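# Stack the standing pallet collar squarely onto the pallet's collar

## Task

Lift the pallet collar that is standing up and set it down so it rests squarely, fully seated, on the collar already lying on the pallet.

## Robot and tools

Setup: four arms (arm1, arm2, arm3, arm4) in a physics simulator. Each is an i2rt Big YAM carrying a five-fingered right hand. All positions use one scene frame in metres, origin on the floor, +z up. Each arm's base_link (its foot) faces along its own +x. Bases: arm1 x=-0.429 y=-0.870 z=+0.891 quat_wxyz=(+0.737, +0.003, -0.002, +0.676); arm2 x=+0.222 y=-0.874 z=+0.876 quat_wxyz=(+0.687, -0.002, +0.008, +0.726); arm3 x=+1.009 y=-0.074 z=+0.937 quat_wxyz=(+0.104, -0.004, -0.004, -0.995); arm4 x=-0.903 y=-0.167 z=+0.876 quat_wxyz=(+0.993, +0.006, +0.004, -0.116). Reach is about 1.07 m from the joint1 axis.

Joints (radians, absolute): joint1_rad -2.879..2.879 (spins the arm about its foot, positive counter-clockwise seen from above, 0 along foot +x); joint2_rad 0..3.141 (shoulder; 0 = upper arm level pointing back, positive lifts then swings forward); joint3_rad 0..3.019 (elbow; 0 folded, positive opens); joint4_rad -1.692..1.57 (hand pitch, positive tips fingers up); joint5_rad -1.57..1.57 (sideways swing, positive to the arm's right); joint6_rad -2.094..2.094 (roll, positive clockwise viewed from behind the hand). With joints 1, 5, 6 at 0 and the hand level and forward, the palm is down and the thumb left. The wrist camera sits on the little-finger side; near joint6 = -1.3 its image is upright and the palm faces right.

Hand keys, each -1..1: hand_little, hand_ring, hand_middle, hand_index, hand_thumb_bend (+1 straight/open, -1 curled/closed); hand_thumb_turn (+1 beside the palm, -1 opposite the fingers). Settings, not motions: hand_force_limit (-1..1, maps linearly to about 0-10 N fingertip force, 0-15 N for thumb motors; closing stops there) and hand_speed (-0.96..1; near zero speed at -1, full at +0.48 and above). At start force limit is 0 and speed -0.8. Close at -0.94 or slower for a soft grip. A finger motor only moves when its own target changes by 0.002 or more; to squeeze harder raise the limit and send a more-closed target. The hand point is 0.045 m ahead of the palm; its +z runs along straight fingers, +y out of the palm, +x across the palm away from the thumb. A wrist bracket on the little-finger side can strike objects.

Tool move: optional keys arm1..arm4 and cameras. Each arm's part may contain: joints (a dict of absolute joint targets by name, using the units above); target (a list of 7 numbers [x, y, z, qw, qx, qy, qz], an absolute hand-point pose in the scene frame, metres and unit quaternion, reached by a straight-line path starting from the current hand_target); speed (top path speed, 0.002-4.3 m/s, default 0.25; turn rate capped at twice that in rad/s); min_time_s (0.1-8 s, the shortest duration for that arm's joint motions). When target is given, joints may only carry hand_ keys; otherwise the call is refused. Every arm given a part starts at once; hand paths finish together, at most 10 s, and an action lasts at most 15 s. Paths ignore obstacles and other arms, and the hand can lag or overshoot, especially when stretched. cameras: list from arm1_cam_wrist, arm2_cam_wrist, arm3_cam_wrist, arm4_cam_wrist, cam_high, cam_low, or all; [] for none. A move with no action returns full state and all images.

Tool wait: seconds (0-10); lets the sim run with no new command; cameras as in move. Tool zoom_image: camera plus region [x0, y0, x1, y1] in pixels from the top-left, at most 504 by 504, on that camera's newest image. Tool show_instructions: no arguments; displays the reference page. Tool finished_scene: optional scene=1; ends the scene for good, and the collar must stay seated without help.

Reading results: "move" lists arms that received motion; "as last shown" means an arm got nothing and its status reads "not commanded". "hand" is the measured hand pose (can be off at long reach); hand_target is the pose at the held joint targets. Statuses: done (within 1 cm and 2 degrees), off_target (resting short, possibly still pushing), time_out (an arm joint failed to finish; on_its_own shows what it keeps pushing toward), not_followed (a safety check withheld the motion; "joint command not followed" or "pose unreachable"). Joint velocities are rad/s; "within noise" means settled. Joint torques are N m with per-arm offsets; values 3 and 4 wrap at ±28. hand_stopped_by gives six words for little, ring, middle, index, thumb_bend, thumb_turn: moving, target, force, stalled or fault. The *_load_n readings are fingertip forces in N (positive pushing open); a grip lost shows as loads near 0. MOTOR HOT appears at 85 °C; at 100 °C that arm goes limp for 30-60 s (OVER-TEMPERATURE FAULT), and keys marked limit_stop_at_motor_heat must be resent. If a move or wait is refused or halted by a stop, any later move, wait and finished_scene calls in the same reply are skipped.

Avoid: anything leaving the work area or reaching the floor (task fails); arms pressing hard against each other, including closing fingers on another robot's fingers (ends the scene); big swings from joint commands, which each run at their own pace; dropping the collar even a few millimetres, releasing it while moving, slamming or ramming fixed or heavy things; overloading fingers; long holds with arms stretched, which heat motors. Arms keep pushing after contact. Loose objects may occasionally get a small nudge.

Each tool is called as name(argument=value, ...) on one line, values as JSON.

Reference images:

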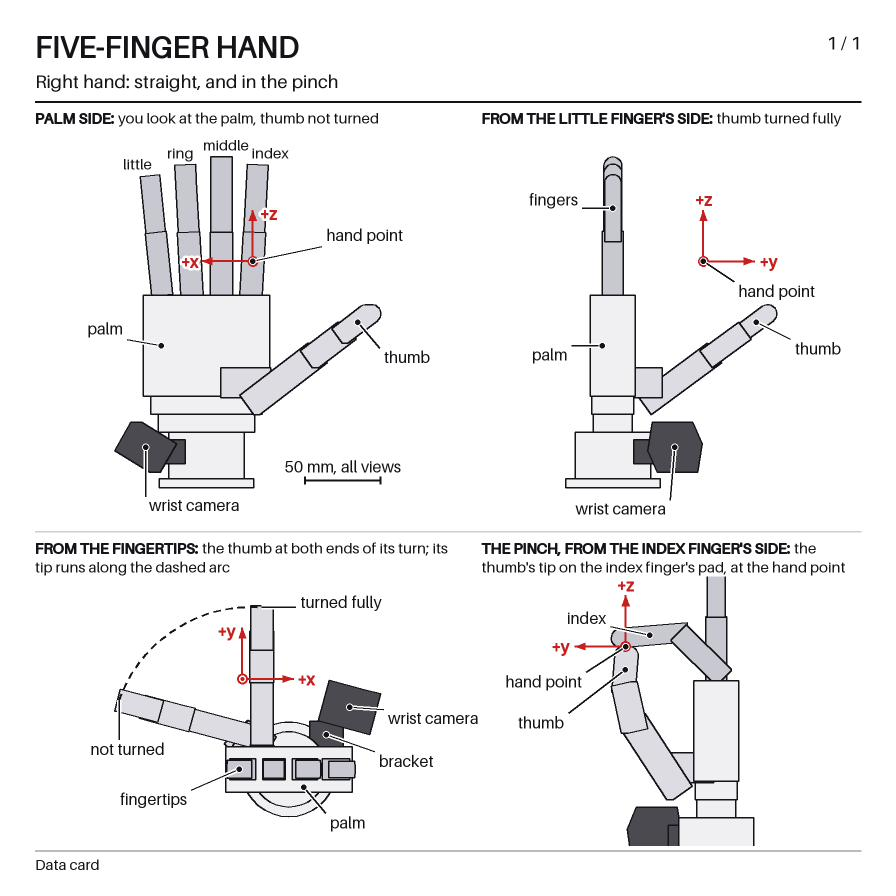

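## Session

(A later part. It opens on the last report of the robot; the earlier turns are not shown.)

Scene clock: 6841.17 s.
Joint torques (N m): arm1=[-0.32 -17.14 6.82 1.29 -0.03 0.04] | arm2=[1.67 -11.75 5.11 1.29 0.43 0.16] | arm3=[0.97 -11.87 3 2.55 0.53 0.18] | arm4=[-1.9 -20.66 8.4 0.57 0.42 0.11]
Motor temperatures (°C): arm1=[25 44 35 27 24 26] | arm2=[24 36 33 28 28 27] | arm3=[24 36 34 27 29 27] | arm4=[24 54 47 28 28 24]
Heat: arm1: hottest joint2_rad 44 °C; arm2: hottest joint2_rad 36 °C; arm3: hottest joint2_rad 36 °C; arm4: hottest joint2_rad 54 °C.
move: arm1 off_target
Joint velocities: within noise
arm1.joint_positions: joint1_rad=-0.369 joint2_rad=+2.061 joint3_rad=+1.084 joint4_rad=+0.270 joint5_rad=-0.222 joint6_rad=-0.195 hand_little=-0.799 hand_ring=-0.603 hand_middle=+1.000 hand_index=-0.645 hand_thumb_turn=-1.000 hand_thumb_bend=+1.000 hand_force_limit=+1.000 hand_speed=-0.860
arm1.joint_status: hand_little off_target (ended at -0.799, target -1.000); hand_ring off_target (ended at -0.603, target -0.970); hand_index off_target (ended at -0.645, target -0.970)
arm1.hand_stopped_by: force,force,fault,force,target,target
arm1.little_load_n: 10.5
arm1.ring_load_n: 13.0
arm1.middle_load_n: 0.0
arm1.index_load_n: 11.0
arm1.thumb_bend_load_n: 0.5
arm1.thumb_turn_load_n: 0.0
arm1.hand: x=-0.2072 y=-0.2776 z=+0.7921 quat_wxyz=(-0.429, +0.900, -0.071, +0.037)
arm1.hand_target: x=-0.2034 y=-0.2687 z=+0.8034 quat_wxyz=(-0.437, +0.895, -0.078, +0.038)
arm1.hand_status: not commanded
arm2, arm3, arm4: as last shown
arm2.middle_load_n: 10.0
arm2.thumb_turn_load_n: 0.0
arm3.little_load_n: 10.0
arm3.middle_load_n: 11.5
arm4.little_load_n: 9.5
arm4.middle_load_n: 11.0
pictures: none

move(arm1={"target":[-0.206,-0.259,0.838,0.4368,-0.8953,0.0776,-0.0378],"speed":0.04}, arm2={"target":[0.225,-0.300,0.835,0.4368,-0.8953,0.0776,-0.0378],"speed":0.04}, arm3={"target":[0.490,0.018,0.825,0.3689,-0.7563,-0.4855,0.2366],"speed":0.04}, arm4={"target":[-0.170,0.200,0.875,-0.2440,0.4840,-0.7560,0.3690],"speed":0.04})

move(arm1={"target":[-0.206,-0.256,0.890,0.4368,-0.8953,0.0776,-0.0378],"speed":0.03}, arm2={"target":[0.225,-0.297,0.890,0.4368,-0.8953,0.0776,-0.0378],"speed":0.03}, arm3={"target":[0.488,0.020,0.888,0.3689,-0.7563,-0.4855,0.2366],"speed":0.03}, arm4={"joints":{"joint1_rad":0.825,"joint2_rad":2.26,"joint3_rad":2.09,"joint4_rad":-0.74,"joint5_rad":0.745,"joint6_rad":0.78},"min_time_s":2.5}, cameras=["cam_low"])

Scene clock: 6869.63 s.
Joint torques (N m): arm1=[-0.21 -21.19 7.61 0.27 0.13 0.14] | arm2=[0.38 -16.15 8.73 -0.49 0.4 0.15] | arm3=[0.56 -19.31 3.11 0.69 0.51 0.06] | arm4=[-0.21 -27.52 12.59 -2.63 0.79 0.06]
Motor temperatures (°C): arm1=[25 45 36 27 24 26] | arm2=[24 36 33 28 28 27] | arm3=[24 36 34 27 29 27] | arm4=[24 56 47 28 28 24]
Heat: arm1: hottest joint2_rad 45 °C; arm2: hottest joint2_rad 36 °C; arm3: hottest joint2_rad 36 °C; arm4: hottest joint2_rad 56 °C.
move: arm1 off_target; arm2 off_target; arm3 off_target; arm4 off_target
Joint velocities: within noise
arm1.joint_positions: joint1_rad=-0.359 joint2_rad=+2.054 joint3_rad=+1.099 joint4_rad=+0.213 joint5_rad=-0.218 joint6_rad=-0.202 hand_little=-0.799 hand_ring=-0.603 hand_middle=+1.000 hand_index=-0.645 hand_thumb_turn=-1.000 hand_thumb_bend=+1.000 hand_force_limit=+1.000 hand_speed=-0.860
arm1.joint_status: not commanded
arm1.hand_stopped_by: force,force,fault,force,target,target
arm1.little_load_n: 6.0
arm1.ring_load_n: 11.5
arm1.middle_load_n: 0.0
arm1.index_load_n: 13.5
arm1.thumb_bend_load_n: 1.0
arm1.thumb_turn_load_n: 4.0
arm1.hand: x=-0.2131 y=-0.2787 z=+0.7929 quat_wxyz=(-0.414, +0.907, -0.067, +0.032)
arm1.hand_target: x=-0.2065 y=-0.2595 z=+0.8374 quat_wxyz=(-0.438, +0.895, -0.077, +0.037)
arm1.hand_status: off_target (0.050 m and 3.3 deg from the pose sent, 0.050 m and 1.3 deg at the start)
arm2.joint_positions: joint1_rad=-0.077 joint2_rad=+1.826 joint3_rad=+0.807 joint4_rad=+0.330 joint5_rad=+0.109 joint6_rad=+0.068 hand_little=-0.795 hand_ring=-0.598 hand_middle=-0.504 hand_index=-0.653 hand_thumb_turn=-1.000 hand_thumb_bend=+1.001 hand_force_limit=+1.000 hand_speed=-0.860
arm2.joint_status: not commanded
arm2.hand_stopped_by: force,force,force,force,target,target
arm2.little_load_n: 2.0
arm2.ring_load_n: 9.5
arm2.middle_load_n: 13.0
arm2.index_load_n: 14.5
arm2.thumb_bend_load_n: 3.0
arm2.thumb_turn_load_n: 6.0
arm2.hand: x=+0.2209 y=-0.3194 z=+0.8060 quat_wxyz=(-0.421, +0.904, -0.065, +0.036)
arm2.hand_target: x=+0.2250 y=-0.3006 z=+0.8352 quat_wxyz=(-0.438, +0.895, -0.078, +0.038)
arm2.hand_status: off_target (0.035 m and 2.5 deg from the pose sent, 0.038 m and 0.6 deg at the start)
arm3.joint_positions: joint1_rad=-0.382 joint2_rad=+2.006 joint3_rad=+0.709 joint4_rad=+0.579 joint5_rad=+0.196 joint6_rad=+0.142 hand_little=-0.905 hand_ring=-0.669 hand_middle=-0.574 hand_index=-0.715 hand_thumb_turn=-1.000 hand_thumb_bend=+1.000 hand_force_limit=+1.000 hand_speed=-0.860
arm3.joint_status: not commanded
arm3.hand_stopped_by: force,force,force,force,target,target
arm3.little_load_n: 6.0
arm3.ring_load_n: 10.5
arm3.middle_load_n: 12.5
arm3.index_load_n: 12.5
arm3.thumb_bend_load_n: 1.5
arm3.thumb_turn_load_n: 0.0
arm3.hand: x=+0.5002 y=+0.0129 z=+0.7968 quat_wxyz=(+0.356, -0.758, -0.497, +0.228)
arm3.hand_target: x=+0.4899 y=+0.0179 z=+0.8239 quat_wxyz=(+0.369, -0.756, -0.486, +0.237)
arm3.hand_status: off_target (0.030 m and 2.3 deg from the pose sent, 0.030 m and 1.1 deg at the start)
arm4.joint_positions: joint1_rad=+0.784 joint2_rad=+2.372 joint3_rad=+1.874 joint4_rad=-0.470 joint5_rad=+0.726 joint6_rad=+0.748 hand_little=-0.976 hand_ring=-0.658 hand_middle=-0.534 hand_index=-0.646 hand_thumb_turn=-1.000 hand_thumb_bend=+1.000 hand_force_limit=+1.000 hand_speed=-0.860
arm4.joint_status: not commanded
arm4.hand_stopped_by: force,force,force,force,target,target
arm4.little_load_n: 16.5
arm4.ring_load_n: 14.5
arm4.middle_load_n: 13.0
arm4.index_load_n: 9.0
arm4.thumb_bend_load_n: 2.5
arm4.thumb_turn_load_n: -3.0
arm4.hand: x=-0.1735 y=+0.1855 z=+0.8111 quat_wxyz=(-0.230, +0.484, -0.761, +0.367)
arm4.hand_target: x=-0.1698 y=+0.1994 z=+0.8732 quat_wxyz=(-0.245, +0.483, -0.755, +0.369)
arm4.hand_status: off_target (0.066 m and 1.7 deg from the pose sent, 0.068 m and 0.7 deg at the start)
pictures: none

Scene clock: 6874.67 s.
Joint torques (N m): arm1=[-0.32 -21.36 9.09 0.38 -0.05 0.13] | arm2=[0.15 -15.97 10.89 -0.34 0.41 0.09] | arm3=[0.03 -22.95 4.16 0.87 0.68 -0.22] | arm4=[3.31 -31.68 17.43 -3.23 0.34 0.13]
Motor temperatures (°C): arm1=[25 45 36 27 24 26] | arm2=[24 36 33 28 28 27] | arm3=[24 36 34 27 29 27] | arm4=[24 56 50 28 28 24]
Heat: arm1: hottest joint2_rad 45 °C; arm2: hottest joint2_rad 36 °C; arm3: hottest joint2_rad 36 °C; arm4: hottest joint2_rad 56 °C.
move: arm1 off_target; arm2 off_target; arm3 off_target; arm4 time_out
Joint velocities: within noise
arm1.joint_positions: joint1_rad=-0.353 joint2_rad=+1.958 joint3_rad=+1.116 joint4_rad=+0.083 joint5_rad=-0.212 joint6_rad=-0.200 hand_little=-0.799 hand_ring=-0.603 hand_middle=+1.000 hand_index=-0.645 hand_thumb_turn=-1.000 hand_thumb_bend=+1.000 hand_force_limit=+1.000 hand_speed=-0.860
arm1.joint_status: not commanded
arm1.hand_stopped_by: force,force,fault,force,target,target
arm1.little_load_n: 3.0
arm1.ring_load_n: 10.5
arm1.middle_load_n: 0.0
arm1.index_load_n: 13.5
arm1.thumb_bend_load_n: 0.5
arm1.thumb_turn_load_n: 4.0
arm1.hand: x=-0.2160 y=-0.2777 z=+0.8384 quat_wxyz=(-0.406, +0.911, -0.067, +0.030)
arm1.hand_target: x=-0.2066 y=-0.2572 z=+0.8894 quat_wxyz=(-0.438, +0.895, -0.077, +0.037)
arm1.hand_status: off_target (0.057 m and 4.2 deg from the pose sent, 0.100 m and 3.3 deg at the start)
arm2.joint_positions: joint1_rad=-0.073 joint2_rad=+1.707 joint3_rad=+0.831 joint4_rad=+0.165 joint5_rad=+0.111 joint6_rad=+0.075 hand_little=-0.796 hand_ring=-0.598 hand_middle=-0.504 hand_index=-0.653 hand_thumb_turn=-1.000 hand_thumb_bend=+1.001 hand_force_limit=+1.000 hand_speed=-0.860
arm2.joint_status: not commanded
arm2.hand_stopped_by: force,force,force,force,target,target
arm2.little_load_n: 1.0
arm2.ring_load_n: 8.5
arm2.middle_load_n: 13.0
arm2.index_load_n: 14.5
arm2.thumb_bend_load_n: 2.5
arm2.thumb_turn_load_n: 6.5
arm2.hand: x=+0.2185 y=-0.3216 z=+0.8510 quat_wxyz=(-0.411, +0.909, -0.066, +0.035)
arm2.hand_target: x=+0.2250 y=-0.2984 z=+0.8901 quat_wxyz=(-0.437, +0.895, -0.078, +0.038)
arm2.hand_status: off_target (0.047 m and 3.6 deg from the pose sent, 0.087 m and 2.5 deg at the start)
arm3.joint_positions: joint1_rad=-0.377 joint2_rad=+1.879 joint3_rad=+0.711 joint4_rad=+0.387 joint5_rad=+0.192 joint6_rad=+0.169 hand_little=-0.905 hand_ring=-0.669 hand_middle=-0.574 hand_index=-0.715 hand_thumb_turn=-1.000 hand_thumb_bend=+1.001 hand_force_limit=+1.000 hand_speed=-0.860
arm3.joint_status: not commanded
arm3.hand_stopped_by: force,force,force,force,target,target
arm3.little_load_n: 0.0
arm3.ring_load_n: 9.5
arm3.middle_load_n: 16.0
arm3.index_load_n: 15.0
arm3.thumb_bend_load_n: 3.5
arm3.thumb_turn_load_n: 1.0
arm3.hand: x=+0.5081 y=+0.0069 z=+0.8287 quat_wxyz=(+0.331, -0.771, -0.500, +0.213)
arm3.hand_target: x=+0.4879 y=+0.0196 z=+0.8837 quat_wxyz=(+0.369, -0.756, -0.485, +0.237)
arm3.hand_status: off_target (0.064 m and 5.6 deg from the pose sent, 0.092 m and 2.3 deg at the start)
arm4.joint_positions: joint1_rad=+0.778 joint2_rad=+2.375 joint3_rad=+2.000 joint4_rad=-0.655 joint5_rad=+0.750 joint6_rad=+0.780 hand_little=-0.976 hand_ring=-0.658 hand_middle=-0.533 hand_index=-0.646 hand_thumb_turn=-1.000 hand_thumb_bend=+1.001 hand_force_limit=+1.000 hand_speed=-0.860
arm4.joint_status: joint1_rad time_out (moved -0.006 of +0.041); joint4_rad time_out (moved -0.186 of -0.270); the others done
arm4.hand_stopped_by: force,force,force,force,target,target
arm4.little_load_n: 21.0
arm4.ring_load_n: 17.5
arm4.middle_load_n: 15.0
arm4.index_load_n: 7.0
arm4.thumb_bend_load_n: 4.0
arm4.thumb_turn_load_n: -7.0
arm4.on_its_own: joint1_rad reads +0.778 and still pushes toward +0.825 since a time_out; joint4_rad reads -0.655 and still pushes toward -0.740 since a time_out
arm4.hand: x=-0.1633 y=+0.1812 z=+0.8472 quat_wxyz=(-0.204, +0.478, -0.768, +0.374)
arm4.hand_target: x=-0.1621 y=+0.2270 z=+0.9735 quat_wxyz=(-0.267, +0.470, -0.757, +0.366)
arm4.hand_status: not commanded
Images, in order (width x height): cam_low 896x504.

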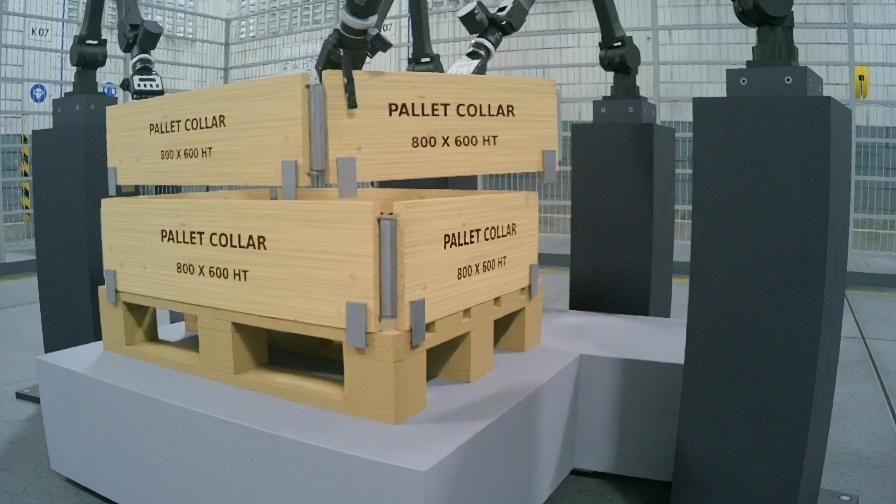

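move(arm1={"target":[-0.180,-0.250,0.896,0.4374,-0.8966,0.0619,-0.0302],"speed":0.035}, arm2={"target":[0.252,-0.2764,0.896,0.4374,-0.8966,0.0619,-0.0302],"speed":0.035}, arm3={"target":[0.460,0.060,0.898,0.3563,-0.7303,-0.5238,0.2553],"speed":0.035}, arm4={"joints":{"joint1_rad":0.885,"joint2_rad":2.13,"joint3_rad":1.98,"joint4_rad":-0.62,"joint5_rad":0.705,"joint6_rad":0.735},"min_time_s":1.5}, cameras=["cam_low"])

Scene clock: 6901.00 s.
Joint torques (N m): arm1=[-1.67 -19.37 10.09 0.62 -0.54 -0.16] | arm2=[-1.32 -14.15 12.52 -0.05 -0.17 -0.14] | arm3=[-0.79 -21.48 7.6 0.47 0.05 -0.28] | arm4=[4.72 -36.01 12.71 -0.31 0.11 0.17]
Motor temperatures (°C): arm1=[25 47 38 27 24 26] | arm2=[24 36 35 28 28 27] | arm3=[24 37 35 27 29 27] | arm4=[24 59 59 29 28 24]
Heat: arm1: hottest joint2_rad 47 °C; arm2: hottest joint2_rad 36 °C; arm3: hottest joint2_rad 37 °C; arm4: hottest joint2_rad 59 °C.
move: arm1 off_target; arm2 off_target; arm3 off_target; arm4 time_out
Joint velocities: within noise
arm1.joint_positions: joint1_rad=-0.379 joint2_rad=+1.958 joint3_rad=+1.182 joint4_rad=+0.022 joint5_rad=-0.255 joint6_rad=-0.220 hand_little=-0.799 hand_ring=-0.603 hand_middle=+1.000 hand_index=-0.645 hand_thumb_turn=-1.000 hand_thumb_bend=+1.000 hand_force_limit=+1.000 hand_speed=-0.860
arm1.joint_status: not commanded
arm1.hand_stopped_by: force,force,fault,force,target,target
arm1.little_load_n: 0.5
arm1.ring_load_n: 6.5
arm1.middle_load_n: 0.0
arm1.index_load_n: 14.0
arm1.thumb_bend_load_n: 0.5
arm1.thumb_turn_load_n: 3.0
arm1.hand: x=-0.1986 y=-0.2653 z=+0.8581 quat_wxyz=(-0.413, +0.908, -0.061, +0.021)
arm1.hand_target: x=-0.1804 y=-0.2511 z=+0.8962 quat_wxyz=(-0.438, +0.896, -0.062, +0.031)
arm1.hand_status: off_target (0.045 m and 3.2 deg from the pose sent, 0.073 m and 4.0 deg at the start)
arm2.joint_positions: joint1_rad=-0.120 joint2_rad=+1.710 joint3_rad=+0.886 joint4_rad=+0.124 joint5_rad=+0.049 joint6_rad=+0.035 hand_little=-0.796 hand_ring=-0.598 hand_middle=-0.504 hand_index=-0.653 hand_thumb_turn=-1.000 hand_thumb_bend=+1.001 hand_force_limit=+1.000 hand_speed=-0.860
arm2.joint_status: not commanded
arm2.hand_stopped_by: force,force,force,force,target,target
arm2.little_load_n: 0.0
arm2.ring_load_n: 5.0
arm2.middle_load_n: 12.5
arm2.index_load_n: 15.0
arm2.thumb_bend_load_n: 2.5
arm2.thumb_turn_load_n: 7.5
arm2.hand: x=+0.2360 y=-0.3048 z=+0.8649 quat_wxyz=(-0.415, +0.908, -0.057, +0.025)
arm2.hand_target: x=+0.2522 y=-0.2785 z=+0.8970 quat_wxyz=(-0.438, +0.896, -0.062, +0.031)
arm2.hand_status: off_target (0.045 m and 3.0 deg from the pose sent, 0.072 m and 3.4 deg at the start)
arm3.joint_positions: joint1_rad=-0.470 joint2_rad=+1.879 joint3_rad=+0.772 joint4_rad=+0.335 joint5_rad=+0.045 joint6_rad=+0.043 hand_little=-0.905 hand_ring=-0.669 hand_middle=-0.574 hand_index=-0.715 hand_thumb_turn=-1.000 hand_thumb_bend=+1.001 hand_force_limit=+1.000 hand_speed=-0.860
arm3.joint_status: not commanded
arm3.hand_stopped_by: force,force,force,force,target,target
arm3.little_load_n: 0.5
arm3.ring_load_n: 6.0
arm3.middle_load_n: 18.5
arm3.index_load_n: 19.0
arm3.thumb_bend_load_n: 3.5
arm3.thumb_turn_load_n: 6.0
arm3.hand: x=+0.4948 y=+0.0368 z=+0.8386 quat_wxyz=(+0.315, -0.748, -0.536, +0.232)
arm3.hand_target: x=+0.4622 y=+0.0594 z=+0.8969 quat_wxyz=(+0.358, -0.730, -0.523, +0.255)
arm3.hand_status: off_target (0.073 m and 6.0 deg from the pose sent, 0.100 m and 7.8 deg at the start)
arm4.joint_positions: joint1_rad=+0.817 joint2_rad=+2.314 joint3_rad=+1.942 joint4_rad=-0.604 joint5_rad=+0.714 joint6_rad=+0.729 hand_little=-0.976 hand_ring=-0.658 hand_middle=-0.533 hand_index=-0.646 hand_thumb_turn=-1.000 hand_thumb_bend=+1.001 hand_force_limit=+1.000 hand_speed=-0.860
arm4.joint_status: joint1_rad time_out (moved +0.039 of +0.107); joint2_rad time_out (moved -0.061 of -0.245); the others done
arm4.hand_stopped_by: force,force,force,force,target,target
arm4.little_load_n: 17.5
arm4.ring_load_n: 15.0
arm4.middle_load_n: 14.0
arm4.index_load_n: 9.5
arm4.thumb_bend_load_n: 3.0
arm4.thumb_turn_load_n: -3.0
arm4.on_its_own: joint1_rad reads +0.817 and still pushes toward +0.885 since a time_out; joint2_rad reads +2.314 and still pushes toward +2.130 since a time_out
arm4.hand: x=-0.1825 y=+0.2134 z=+0.8706 quat_wxyz=(-0.230, +0.508, -0.748, +0.360)
arm4.hand_target: x=-0.1946 y=+0.2724 z=+1.0360 quat_wxyz=(-0.336, +0.485, -0.731, +0.344)
arm4.hand_status: not commanded
Images, in order (width x height): cam_low 896x504.

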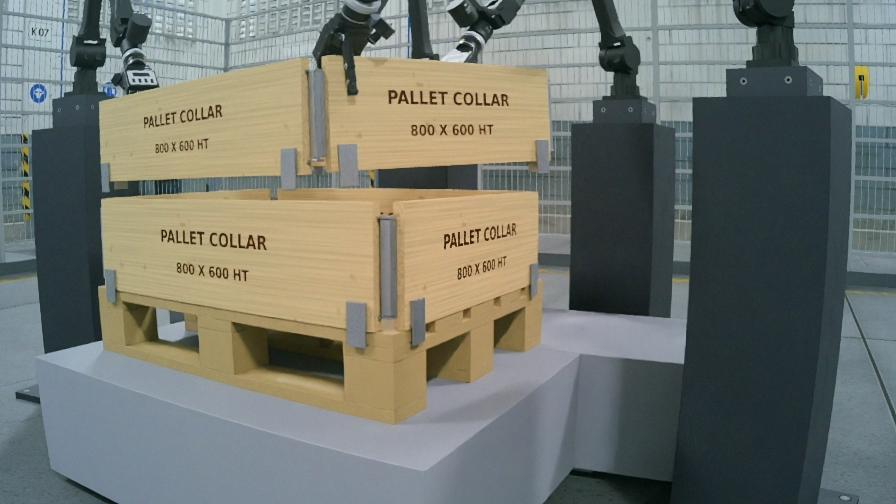

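move(arm1={"target":[-0.156,-0.245,0.893,0.4378,-0.8974,0.0492,-0.0240],"speed":0.035}, arm2={"target":[0.278,-0.258,0.893,0.4378,-0.8974,0.0492,-0.0240],"speed":0.035}, arm3={"target":[0.434,0.093,0.902,0.3448,-0.7068,-0.5551,0.2706],"speed":0.035}, arm4={"joints":{"joint1_rad":0.930,"joint2_rad":2.09,"joint3_rad":1.87,"joint4_rad":-0.51,"joint5_rad":0.655,"joint6_rad":0.645},"min_time_s":1.5}, cameras=["cam_low"])

Scene clock: 6917.20 s.
Joint torques (N m): arm1=[-1.9 -19.84 10.25 0.54 -0.61 -0.13] | arm2=[-1.49 -13.98 13.08 -0.05 -0.31 -0.13] | arm3=[-0.21 -20.78 9.21 0.7 -0.11 0.01] | arm4=[5.54 -34.61 12.27 -0.06 -0.15 0.04]
Motor temperatures (°C): arm1=[25 47 40 27 24 26] | arm2=[24 37 38 28 28 27] | arm3=[24 38 37 26 29 27] | arm4=[24 63 56 28 28 24]
Heat: arm1: hottest joint2_rad 47 °C; arm2: hottest joint3_rad 38 °C; arm3: hottest joint2_rad 38 °C; arm4: hottest joint2_rad 63 °C.
move: arm1 off_target; arm2 off_target; arm3 off_target; arm4 time_out
Joint velocities: within noise
arm1.joint_positions: joint1_rad=-0.413 joint2_rad=+1.996 joint3_rad=+1.241 joint4_rad=-0.008 joint5_rad=-0.304 joint6_rad=-0.264 hand_little=-0.799 hand_ring=-0.603 hand_middle=+1.000 hand_index=-0.645 hand_thumb_turn=-1.000 hand_thumb_bend=+1.000 hand_force_limit=+1.000 hand_speed=-0.860
arm1.joint_status: not commanded
arm1.hand_stopped_by: force,force,fault,force,target,target
arm1.little_load_n: 0.0
arm1.ring_load_n: 5.5
arm1.middle_load_n: 0.0
arm1.index_load_n: 16.0
arm1.thumb_bend_load_n: 0.5
arm1.thumb_turn_load_n: 3.0
arm1.hand: x=-0.1774 y=-0.2584 z=+0.8561 quat_wxyz=(-0.416, +0.908, -0.047, +0.014)
arm1.hand_target: x=-0.1566 y=-0.2462 z=+0.8931 quat_wxyz=(-0.438, +0.897, -0.049, +0.025)
arm1.hand_status: off_target (0.045 m and 3.1 deg from the pose sent, 0.059 m and 3.4 deg at the start)
arm2.joint_positions: joint1_rad=-0.172 joint2_rad=+1.752 joint3_rad=+0.947 joint4_rad=+0.111 joint5_rad=-0.015 joint6_rad=-0.019 hand_little=-0.796 hand_ring=-0.599 hand_middle=-0.504 hand_index=-0.653 hand_thumb_turn=-0.999 hand_thumb_bend=+1.001 hand_force_limit=+1.000 hand_speed=-0.860
arm2.joint_status: not commanded
arm2.hand_stopped_by: force,force,force,force,target,target
arm2.little_load_n: 0.0
arm2.ring_load_n: 3.0
arm2.middle_load_n: 12.0
arm2.index_load_n: 15.5
arm2.thumb_bend_load_n: 3.0
arm2.thumb_turn_load_n: 10.5
arm2.hand: x=+0.2590 y=-0.2862 z=+0.8650 quat_wxyz=(-0.418, +0.907, -0.043, +0.019)
arm2.hand_target: x=+0.2781 y=-0.2603 z=+0.8940 quat_wxyz=(-0.439, +0.897, -0.049, +0.025)
arm2.hand_status: off_target (0.044 m and 2.8 deg from the pose sent, 0.069 m and 3.0 deg at the start)
arm3.joint_positions: joint1_rad=-0.550 joint2_rad=+1.908 joint3_rad=+0.869 joint4_rad=+0.262 joint5_rad=-0.080 joint6_rad=-0.083 hand_little=-0.905 hand_ring=-0.669 hand_middle=-0.573 hand_index=-0.715 hand_thumb_turn=-1.000 hand_thumb_bend=+1.001 hand_force_limit=+1.000 hand_speed=-0.860
arm3.joint_status: not commanded
arm3.hand_stopped_by: force,force,force,force,target,target
arm3.little_load_n: 0.0
arm3.ring_load_n: 7.0
arm3.middle_load_n: 20.5
arm3.index_load_n: 21.5
arm3.thumb_bend_load_n: 3.5
arm3.thumb_turn_load_n: 6.5
arm3.hand: x=+0.4759 y=+0.0704 z=+0.8445 quat_wxyz=(+0.303, -0.721, -0.573, +0.245)
arm3.hand_target: x=+0.4373 y=+0.0919 z=+0.9028 quat_wxyz=(+0.345, -0.707, -0.555, +0.271)
arm3.hand_status: off_target (0.075 m and 6.2 deg from the pose sent, 0.104 m and 7.6 deg at the start)
arm4.joint_positions: joint1_rad=+0.851 joint2_rad=+2.262 joint3_rad=+1.836 joint4_rad=-0.496 joint5_rad=+0.669 joint6_rad=+0.655 hand_little=-0.976 hand_ring=-0.658 hand_middle=-0.533 hand_index=-0.646 hand_thumb_turn=-1.000 hand_thumb_bend=+1.001 hand_force_limit=+1.000 hand_speed=-0.860
arm4.joint_status: joint1_rad time_out (moved +0.034 of +0.113); joint2_rad time_out (moved -0.053 of -0.224); the others done
arm4.hand_stopped_by: force,force,force,force,target,target
arm4.little_load_n: 13.5
arm4.ring_load_n: 15.0
arm4.middle_load_n: 14.5
arm4.index_load_n: 9.5
arm4.thumb_bend_load_n: 2.5
arm4.thumb_turn_load_n: -3.5
arm4.on_its_own: joint1_rad reads +0.851 and still pushes toward +0.930 since a time_out; joint2_rad reads +2.262 and still pushes toward +2.090 since a time_out
arm4.hand: x=-0.2085 y=+0.2371 z=+0.8707 quat_wxyz=(-0.253, +0.545, -0.720, +0.346)
arm4.hand_target: x=-0.2283 y=+0.3030 z=+1.0219 quat_wxyz=(-0.352, +0.535, -0.694, +0.330)
arm4.hand_status: not commanded
Images, in order (width x height): cam_low 896x504.

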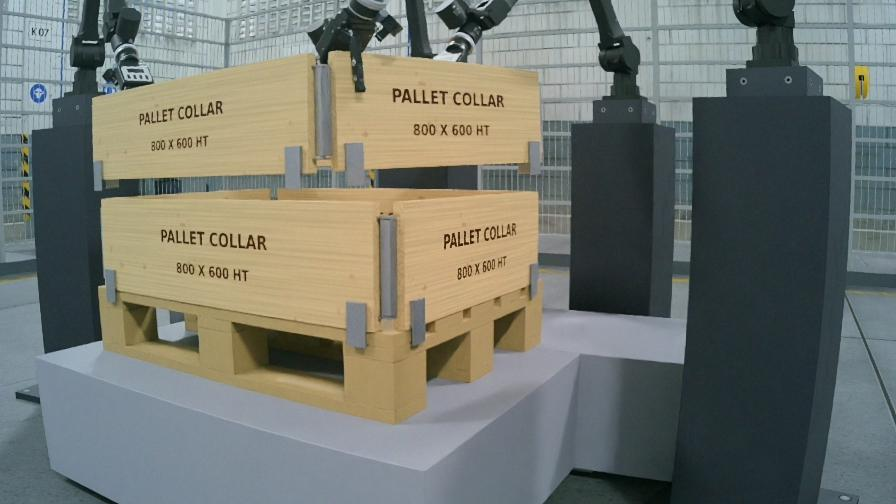

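move(arm1={"target":[-0.130,-0.240,0.892,0.4381,-0.8982,0.0350,-0.0171],"speed":0.035}, arm2={"target":[0.304,-0.238,0.891,0.4381,-0.8982,0.0350,-0.0171],"speed":0.035}, arm3={"target":[0.400,0.124,0.900,0.3278,-0.6720,-0.5967,0.2908],"speed":0.035}, arm4={"joints":{"joint1_rad":0.965,"joint2_rad":2.02,"joint3_rad":1.73,"joint4_rad":-0.41,"joint5_rad":0.595,"joint6_rad":0.55},"min_time_s":1.5}, cameras=["cam_low","cam_high"])

zoom_image(camera="cam_high", region=[340, 130, 600, 390])

Scene clock: 6934.13 s.
Joint torques (N m): arm1=[-1.79 -20.66 10.74 0.55 -0.59 -0.23] | arm2=[-1.55 -15.33 13.63 -0.13 -0.25 -0.14] | arm3=[-0.03 -23.18 9.8 0.51 -0.21 0.2] | arm4=[5.3 -33.67 12.05 -0.02 -0.17 -0.06]
Motor temperatures (°C): arm1=[25 47 41 27 24 26] | arm2=[24 37 41 28 28 27] | arm3=[24 40 39 26 29 27] | arm4=[24 70 54 28 28 24]
Heat: arm1: hottest joint2_rad 47 °C; arm2: hottest joint3_rad 41 °C; arm3: hottest joint2_rad 40 °C; arm4: hottest joint2_rad 70 °C.
move: arm1 off_target; arm2 off_target; arm3 off_target; arm4 time_out
Joint velocities: within noise
arm1.joint_positions: joint1_rad=-0.448 joint2_rad=+2.034 joint3_rad=+1.311 joint4_rad=-0.058 joint5_rad=-0.358 joint6_rad=-0.307 hand_little=-0.799 hand_ring=-0.603 hand_middle=+1.000 hand_index=-0.645 hand_thumb_turn=-1.000 hand_thumb_bend=+1.000 hand_force_limit=+1.000 hand_speed=-0.860
arm1.joint_status: not commanded
arm1.hand_stopped_by: force,force,fault,force,target,target
arm1.little_load_n: 0.0
arm1.ring_load_n: 4.0
arm1.middle_load_n: 0.0
arm1.index_load_n: 16.0
arm1.thumb_bend_load_n: 0.0
arm1.thumb_turn_load_n: 2.0
arm1.hand: x=-0.1554 y=-0.2528 z=+0.8556 quat_wxyz=(-0.415, +0.909, -0.035, +0.004)
arm1.hand_target: x=-0.1307 y=-0.2414 z=+0.8923 quat_wxyz=(-0.438, +0.898, -0.035, +0.018)
arm1.hand_status: off_target (0.046 m and 3.3 deg from the pose sent, 0.062 m and 3.2 deg at the start)
arm2.joint_positions: joint1_rad=-0.224 joint2_rad=+1.811 joint3_rad=+1.018 joint4_rad=+0.088 joint5_rad=-0.082 joint6_rad=-0.067 hand_little=-0.796 hand_ring=-0.599 hand_middle=-0.504 hand_index=-0.653 hand_thumb_turn=-0.999 hand_thumb_bend=+1.001 hand_force_limit=+1.000 hand_speed=-0.860
arm2.joint_status: not commanded
arm2.hand_stopped_by: force,force,force,force,target,target
arm2.little_load_n: 0.0
arm2.ring_load_n: 3.0
arm2.middle_load_n: 12.0
arm2.index_load_n: 15.5
arm2.thumb_bend_load_n: 3.5
arm2.thumb_turn_load_n: 10.5
arm2.hand: x=+0.2828 y=-0.2684 z=+0.8579 quat_wxyz=(-0.414, +0.910, -0.031, +0.009)
arm2.hand_target: x=+0.3039 y=-0.2407 z=+0.8921 quat_wxyz=(-0.439, +0.898, -0.035, +0.018)
arm2.hand_status: off_target (0.050 m and 3.2 deg from the pose sent, 0.071 m and 2.7 deg at the start)
arm3.joint_positions: joint1_rad=-0.611 joint2_rad=+2.006 joint3_rad=+1.019 joint4_rad=+0.184 joint5_rad=-0.219 joint6_rad=-0.214 hand_little=-0.905 hand_ring=-0.669 hand_middle=-0.573 hand_index=-0.714 hand_thumb_turn=-1.000 hand_thumb_bend=+1.001 hand_force_limit=+1.000 hand_speed=-0.860
arm3.joint_status: not commanded
arm3.hand_stopped_by: force,force,force,force,target,target
arm3.little_load_n: 0.0
arm3.ring_load_n: 9.0
arm3.middle_load_n: 23.0
arm3.index_load_n: 25.0
arm3.thumb_bend_load_n: 3.5
arm3.thumb_turn_load_n: 7.5
arm3.hand: x=+0.4445 y=+0.1001 z=+0.8335 quat_wxyz=(+0.283, -0.684, -0.617, +0.267)
arm3.hand_target: x=+0.4040 y=+0.1225 z=+0.9007 quat_wxyz=(+0.328, -0.672, -0.597, +0.291)
arm3.hand_status: off_target (0.084 m and 6.4 deg from the pose sent, 0.108 m and 8.6 deg at the start)
arm4.joint_positions: joint1_rad=+0.889 joint2_rad=+2.189 joint3_rad=+1.695 joint4_rad=-0.397 joint5_rad=+0.608 joint6_rad=+0.569 hand_little=-0.976 hand_ring=-0.658 hand_middle=-0.533 hand_index=-0.646 hand_thumb_turn=-1.000 hand_thumb_bend=+1.001 hand_force_limit=+1.000 hand_speed=-0.860
arm4.joint_status: joint1_rad time_out (moved +0.038 of +0.114); joint2_rad time_out (moved -0.073 of -0.242); the others done
arm4.hand_stopped_by: force,force,force,force,target,target
arm4.little_load_n: 10.5
arm4.ring_load_n: 15.0
arm4.middle_load_n: 14.5
arm4.index_load_n: 10.0
arm4.thumb_bend_load_n: 2.5
arm4.thumb_turn_load_n: -2.5
arm4.on_its_own: joint1_rad reads +0.889 and still pushes toward +0.965 since a time_out; joint2_rad reads +2.189 and still pushes toward +2.020 since a time_out
arm4.hand: x=-0.2505 y=+0.2551 z=+0.8682 quat_wxyz=(-0.267, +0.595, -0.684, +0.327)
arm4.hand_target: x=-0.2691 y=+0.3168 z=+1.0128 quat_wxyz=(-0.363, +0.585, -0.653, +0.315)
arm4.hand_status: not commanded
pictures: cam_high, cam_low
Images, in order (width x height): cam_high 896x504, cam_low 896x504.

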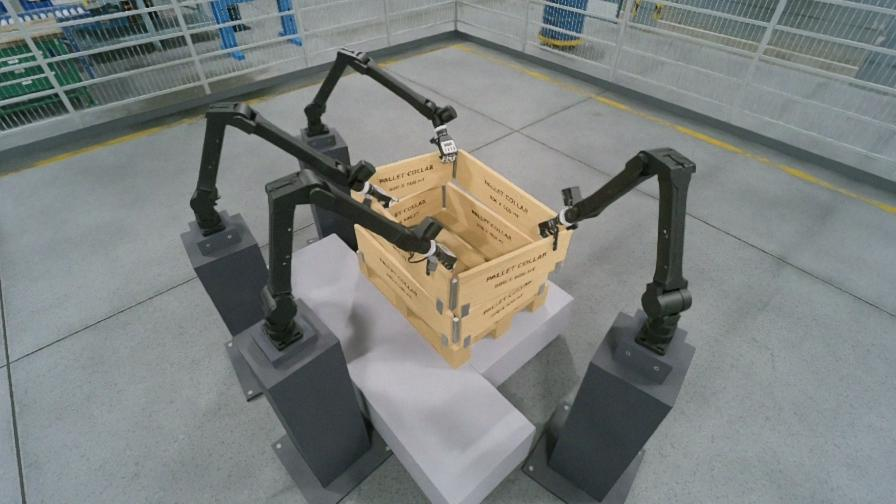

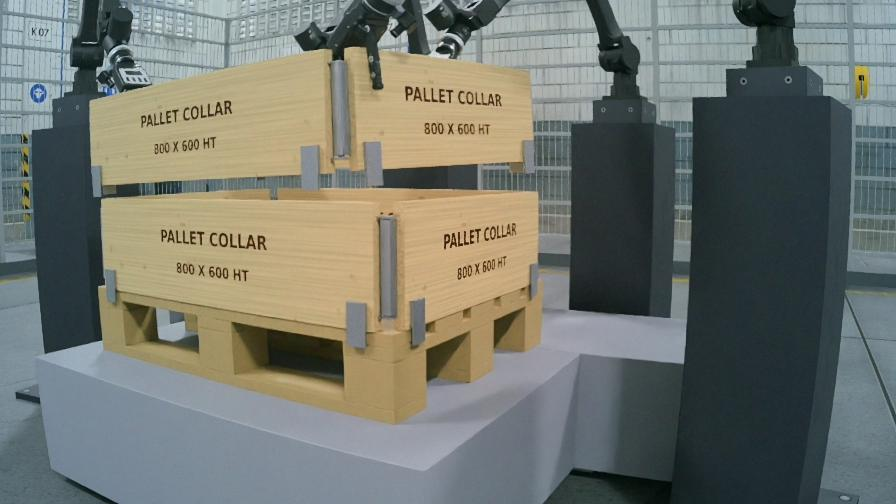

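Scaled by 1.938.

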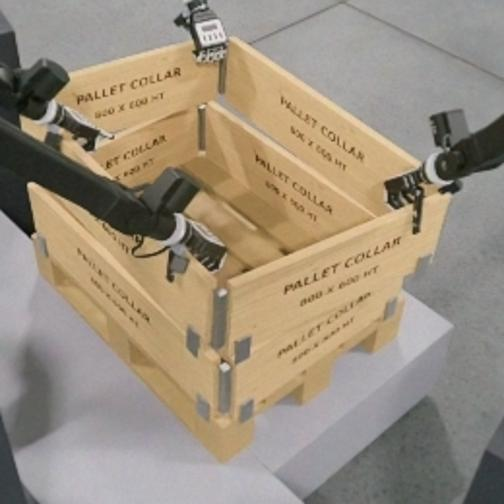

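move(arm1={"target":[-0.104,-0.257,0.888,0.4382,-0.8985,0.0225,-0.0110],"speed":0.035}, arm2={"target":[0.322,-0.230,0.886,0.4382,-0.8985,0.0225,-0.0110],"speed":0.035}, arm3={"target":[0.374,0.136,0.896,0.3170,-0.6500,-0.6200,0.3025],"speed":0.035}, arm4={"joints":{"joint1_rad":0.950,"joint2_rad":1.94,"joint3_rad":1.56,"joint4_rad":-0.27,"joint5_rad":0.545,"joint6_rad":0.487},"min_time_s":1.5}, cameras=["cam_low","cam_high"])

zoom_image(camera="cam_high", region=[340, 130, 600, 390])

Scene clock: 6979.60 s.
Joint torques (N m): arm1=[-2.37 -19.02 10 0.84 -0.26 -0.34] | arm2=[-1.32 -17.2 13.85 -0.46 -0.27 0] | arm3=[0.21 -24.53 10.11 0.53 -0.18 0.49] | arm4=[3.72 -33.38 11.45 -0.16 0.18 0.05]
Motor temperatures (°C): arm1=[25 49 44 27 25 26] | arm2=[24 37 42 28 28 27] | arm3=[24 42 45 26 28 27] | arm4=[24 69 52 28 28 24]
Heat: arm1: hottest joint2_rad 49 °C; arm2: hottest joint3_rad 42 °C; arm3: hottest joint3_rad 45 °C; arm4: hottest joint2_rad 69 °C.
move: arm1 off_target; arm2 off_target; arm3 off_target; arm4 time_out
Joint velocities: within noise
arm1.joint_positions: joint1_rad=-0.496 joint2_rad=+2.034 joint3_rad=+1.336 joint4_rad=-0.088 joint5_rad=-0.430 joint6_rad=-0.348 hand_little=-0.799 hand_ring=-0.604 hand_middle=+1.000 hand_index=-0.645 hand_thumb_turn=-1.000 hand_thumb_bend=+1.000 hand_force_limit=+1.000 hand_speed=-0.860
arm1.joint_status: not commanded
arm1.hand_stopped_by: force,force,fault,force,target,target
arm1.little_load_n: 0.0
arm1.ring_load_n: 0.0
arm1.middle_load_n: 0.0
arm1.index_load_n: 7.5
arm1.thumb_bend_load_n: 0.5
arm1.thumb_turn_load_n: 0.0
arm1.hand: x=-0.1339 y=-0.2599 z=+0.8653 quat_wxyz=(-0.425, +0.905, -0.024, -0.009)
arm1.hand_target: x=-0.1046 y=-0.2580 z=+0.8883 quat_wxyz=(-0.438, +0.898, -0.023, +0.012)
arm1.hand_status: off_target (0.038 m and 2.9 deg from the pose sent, 0.061 m and 3.3 deg at the start)
arm2.joint_positions: joint1_rad=-0.262 joint2_rad=+1.860 joint3_rad=+1.051 joint4_rad=+0.088 joint5_rad=-0.132 joint6_rad=-0.121 hand_little=-0.796 hand_ring=-0.599 hand_middle=-0.504 hand_index=-0.653 hand_thumb_turn=-0.999 hand_thumb_bend=+1.001 hand_force_limit=+1.000 hand_speed=-0.860
arm2.joint_status: not commanded
arm2.hand_stopped_by: force,force,force,force,target,target
arm2.little_load_n: 0.0
arm2.ring_load_n: 2.5
arm2.middle_load_n: 13.5
arm2.index_load_n: 16.5
arm2.thumb_bend_load_n: 4.5
arm2.thumb_turn_load_n: 13.5
arm2.hand: x=+0.3007 y=-0.2635 z=+0.8429 quat_wxyz=(-0.409, +0.912, -0.014, +0.004)
arm2.hand_target: x=+0.3217 y=-0.2332 z=+0.8873 quat_wxyz=(-0.439, +0.898, -0.022, +0.012)
arm2.hand_status: off_target (0.059 m and 3.9 deg from the pose sent, 0.062 m and 3.2 deg at the start)
arm3.joint_positions: joint1_rad=-0.627 joint2_rad=+2.075 joint3_rad=+1.128 joint4_rad=+0.127 joint5_rad=-0.290 joint6_rad=-0.299 hand_little=-0.905 hand_ring=-0.669 hand_middle=-0.573 hand_index=-0.714 hand_thumb_turn=-1.000 hand_thumb_bend=+1.001 hand_force_limit=+1.000 hand_speed=-0.860
arm3.joint_status: not commanded
arm3.hand_stopped_by: force,force,force,force,target,target
arm3.little_load_n: 0.0
arm3.ring_load_n: 9.5
arm3.middle_load_n: 24.0
arm3.index_load_n: 26.0
arm3.thumb_bend_load_n: 3.5
arm3.thumb_turn_load_n: 8.0
arm3.hand: x=+0.4200 y=+0.1133 z=+0.8255 quat_wxyz=(+0.274, -0.654, -0.648, +0.278)
arm3.hand_target: x=+0.3782 y=+0.1344 z=+0.8969 quat_wxyz=(+0.318, -0.649, -0.621, +0.304)
arm3.hand_status: off_target (0.087 m and 6.6 deg from the pose sent, 0.101 m and 6.9 deg at the start)
arm4.joint_positions: joint1_rad=+0.895 joint2_rad=+2.121 joint3_rad=+1.527 joint4_rad=-0.252 joint5_rad=+0.550 joint6_rad=+0.494 hand_little=-0.976 hand_ring=-0.658 hand_middle=-0.533 hand_index=-0.646 hand_thumb_turn=-1.000 hand_thumb_bend=+1.001 hand_force_limit=+1.000 hand_speed=-0.860
arm4.joint_status: joint1_rad time_out (moved +0.006 of +0.061); joint2_rad time_out (moved -0.067 of -0.249); the others done
arm4.hand_stopped_by: force,force,force,force,target,target
arm4.little_load_n: 10.5
arm4.ring_load_n: 15.0
arm4.middle_load_n: 14.5
arm4.index_load_n: 10.5
arm4.thumb_bend_load_n: 3.0
arm4.thumb_turn_load_n: -2.5
arm4.on_its_own: joint1_rad reads +0.895 and still pushes toward +0.950 since a time_out; joint2_rad reads +2.121 and still pushes toward +1.940 since a time_out
arm4.hand: x=-0.2826 y=+0.2474 z=+0.8554 quat_wxyz=(-0.284, +0.624, -0.657, +0.313)
arm4.hand_target: x=-0.2884 y=+0.2949 z=+1.0028 quat_wxyz=(-0.379, +0.600, -0.633, +0.309)
arm4.hand_status: not commanded
pictures: cam_high, cam_low
Images, in order (width x height): cam_high 896x504, cam_low 896x504.

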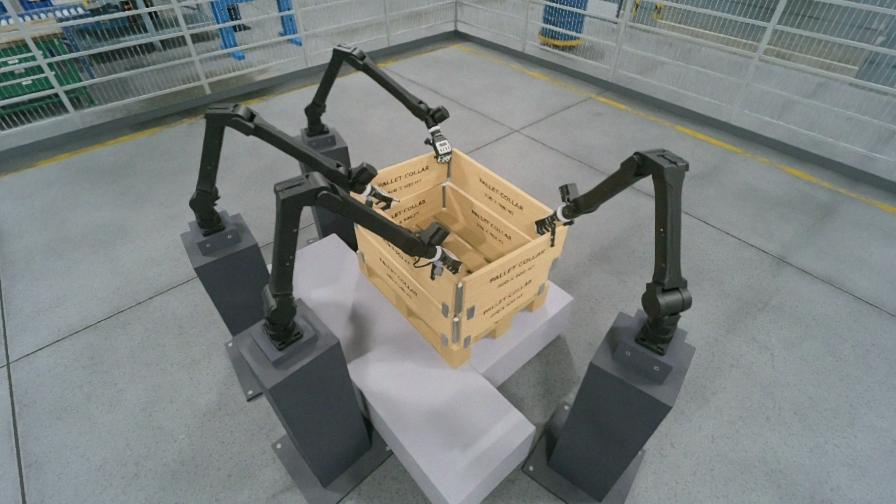

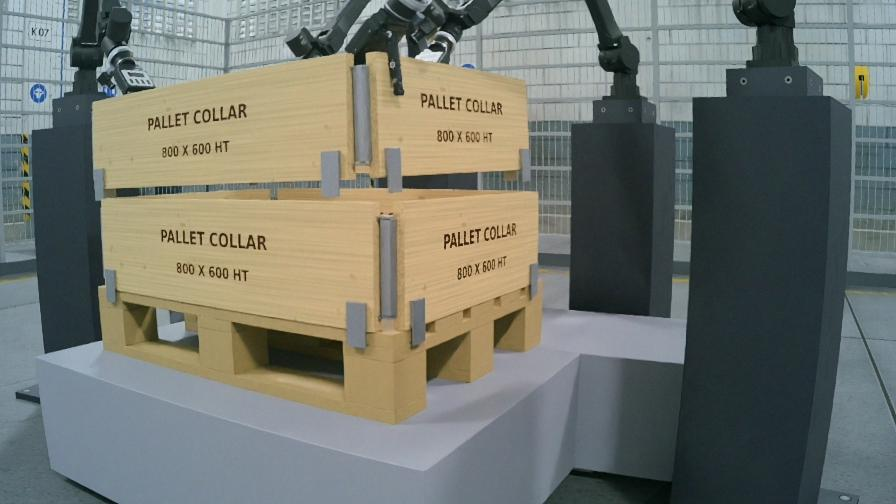

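Scaled by 1.938.

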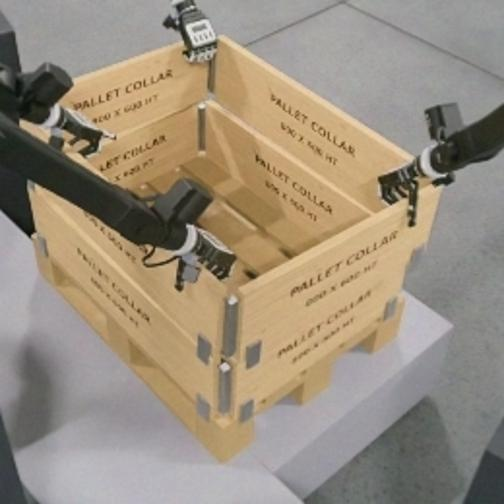

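move(arm1={"target":[-0.128,-0.262,0.870,0.4382,-0.8985,0.0225,-0.0110],"speed":0.035}, arm2={"target":[0.298,-0.236,0.880,0.4382,-0.8985,0.0225,-0.0110],"speed":0.035}, arm3={"target":[0.354,0.132,0.892,0.3130,-0.6420,-0.6270,0.3050],"speed":0.035}, arm4={"joints":{"joint1_rad":0.955,"joint2_rad":1.89,"joint3_rad":1.45,"joint4_rad":-0.19,"joint5_rad":0.535,"joint6_rad":0.475},"min_time_s":1.5}, cameras=["cam_low","cam_high"])

zoom_image(camera="cam_low", region=[300, 40, 560, 240])

zoom_image(camera="cam_high", region=[400, 220, 520, 340])

Scene clock: 7038.47 s.
Joint torques (N m): arm1=[-0.03 -19.6 6.08 1.96 -0.07 -0.2] | arm2=[0.15 -18.2 10.88 0.21 0.12 0.31] | arm3=[1.38 -23.36 11.56 1.02 -0.26 0.46] | arm4=[4.19 -35.6 8.47 -0.98 -0.05 -0.05]
Motor temperatures (°C): arm1=[25 50 40 27 24 26] | arm2=[24 39 42 28 28 27] | arm3=[24 41 45 26 28 28] | arm4=[24 82 52 28 28 24]
Heat: arm1: hottest joint2_rad 50 °C; arm2: hottest joint3_rad 42 °C; arm3: hottest joint3_rad 45 °C; arm4: hottest joint2_rad 82 °C.
move: arm1 off_target; arm2 off_target; arm3 off_target; arm4 time_out
Joint velocities: within noise
arm1.joint_positions: joint1_rad=-0.499 joint2_rad=+2.034 joint3_rad=+1.311 joint4_rad=-0.045 joint5_rad=-0.415 joint6_rad=-0.348 hand_little=-0.799 hand_ring=-0.604 hand_middle=+1.000 hand_index=-0.646 hand_thumb_turn=-1.000 hand_thumb_bend=+1.000 hand_force_limit=+1.000 hand_speed=-0.860
arm1.joint_status: not commanded
arm1.hand_stopped_by: force,force,fault,force,target,target
arm1.little_load_n: 0.0
arm1.ring_load_n: 0.5
arm1.middle_load_n: 0.0
arm1.index_load_n: 0.0
arm1.thumb_bend_load_n: 0.0
arm1.thumb_turn_load_n: 0.0
arm1.hand: x=-0.1304 y=-0.2633 z=+0.8597 quat_wxyz=(-0.430, +0.903, -0.027, +0.002)
arm1.hand_target: x=-0.1279 y=-0.2619 z=+0.8701 quat_wxyz=(-0.438, +0.899, -0.022, +0.011)
arm1.hand_status: off_target (0.011 m and 1.6 deg from the pose sent, 0.008 m and 2.9 deg at the start)
arm2.joint_positions: joint1_rad=-0.239 joint2_rad=+1.867 joint3_rad=+1.051 joint4_rad=+0.100 joint5_rad=-0.113 joint6_rad=-0.122 hand_little=-0.796 hand_ring=-0.599 hand_middle=-0.504 hand_index=-0.653 hand_thumb_turn=-0.999 hand_thumb_bend=+1.001 hand_force_limit=+1.000 hand_speed=-0.860
arm2.joint_status: not commanded
arm2.hand_stopped_by: force,force,force,force,target,target
arm2.little_load_n: 0.0
arm2.ring_load_n: 2.0
arm2.middle_load_n: 13.5
arm2.index_load_n: 16.5
arm2.thumb_bend_load_n: 5.0
arm2.thumb_turn_load_n: 16.5
arm2.hand: x=+0.2906 y=-0.2602 z=+0.8399 quat_wxyz=(-0.411, +0.912, -0.007, +0.009)
arm2.hand_target: x=+0.2978 y=-0.2374 z=+0.8803 quat_wxyz=(-0.439, +0.898, -0.022, +0.011)
arm2.hand_status: off_target (0.047 m and 4.0 deg from the pose sent, 0.046 m and 3.9 deg at the start)
arm3.joint_positions: joint1_rad=-0.627 joint2_rad=+2.090 joint3_rad=+1.165 joint4_rad=+0.089 joint5_rad=-0.293 joint6_rad=-0.301 hand_little=-0.905 hand_ring=-0.669 hand_middle=-0.573 hand_index=-0.714 hand_thumb_turn=-0.999 hand_thumb_bend=+1.001 hand_force_limit=+1.000 hand_speed=-0.860
arm3.joint_status: not commanded
arm3.hand_stopped_by: force,force,force,force,target,target
arm3.little_load_n: 0.0
arm3.ring_load_n: 6.5
arm3.middle_load_n: 22.5
arm3.index_load_n: 26.5
arm3.thumb_bend_load_n: 3.0
arm3.thumb_turn_load_n: 10.5
arm3.hand: x=+0.4129 y=+0.1161 z=+0.8252 quat_wxyz=(+0.267, -0.655, -0.651, +0.276)
arm3.hand_target: x=+0.3601 y=+0.1296 z=+0.8950 quat_wxyz=(+0.314, -0.642, -0.628, +0.307)
arm3.hand_status: off_target (0.090 m and 7.0 deg from the pose sent, 0.096 m and 6.1 deg at the start)
arm4.joint_positions: joint1_rad=+0.895 joint2_rad=+2.105 joint3_rad=+1.446 joint4_rad=-0.151 joint5_rad=+0.544 joint6_rad=+0.491 hand_little=-0.976 hand_ring=-0.658 hand_middle=-0.533 hand_index=-0.646 hand_thumb_turn=-1.000 hand_thumb_bend=+1.001 hand_force_limit=+1.000 hand_speed=-0.860
arm4.joint_status: joint1_rad time_out (moved -0.001 of +0.060); joint2_rad time_out (moved -0.017 of -0.231); the others done
arm4.hand_stopped_by: force,force,force,force,target,target
arm4.little_load_n: 8.5
arm4.ring_load_n: 14.0
arm4.middle_load_n: 15.0
arm4.index_load_n: 13.0
arm4.thumb_bend_load_n: 2.0
arm4.thumb_turn_load_n: 0.0
arm4.on_its_own: joint1_rad reads +0.895 and still pushes toward +0.955 since a time_out; joint2_rad reads +2.105 and still pushes toward +1.890 since a time_out
arm4.hand: x=-0.2918 y=+0.2414 z=+0.8451 quat_wxyz=(-0.301, +0.618, -0.656, +0.312)
arm4.hand_target: x=-0.3084 y=+0.2848 z=+0.9943 quat_wxyz=(-0.388, +0.603, -0.626, +0.307)
arm4.hand_status: not commanded
pictures: cam_high, cam_low
Images, in order (width x height): cam_high 896x504, cam_low 896x504.

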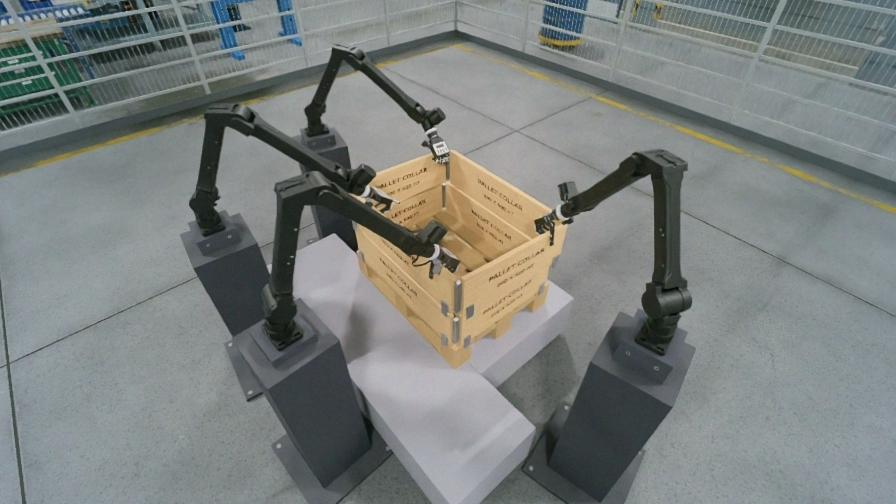

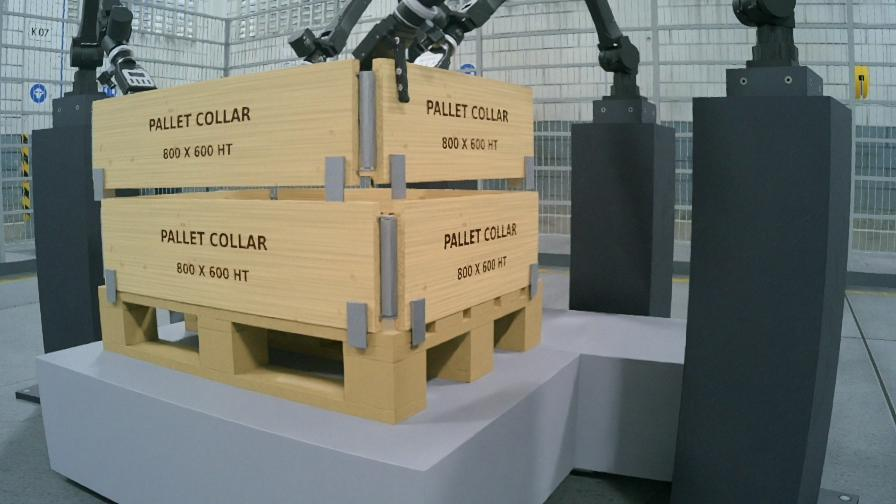

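Scaled by 1.938.

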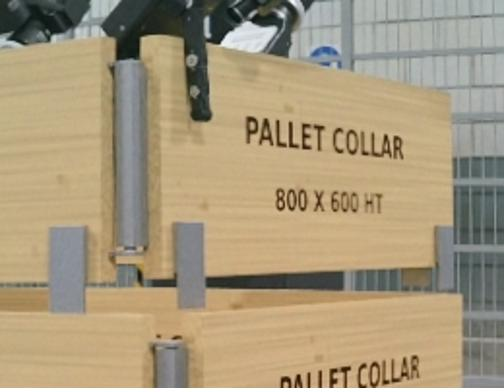

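Scaled by 4.200.

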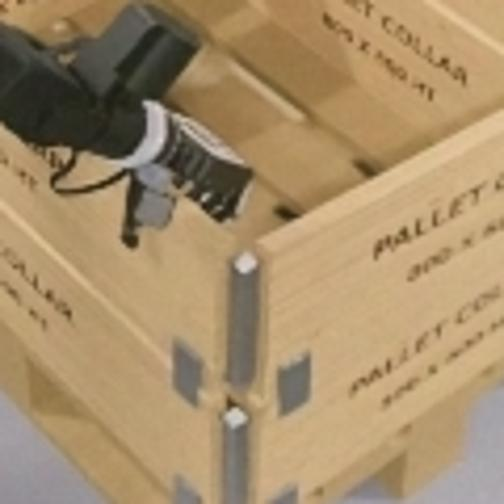

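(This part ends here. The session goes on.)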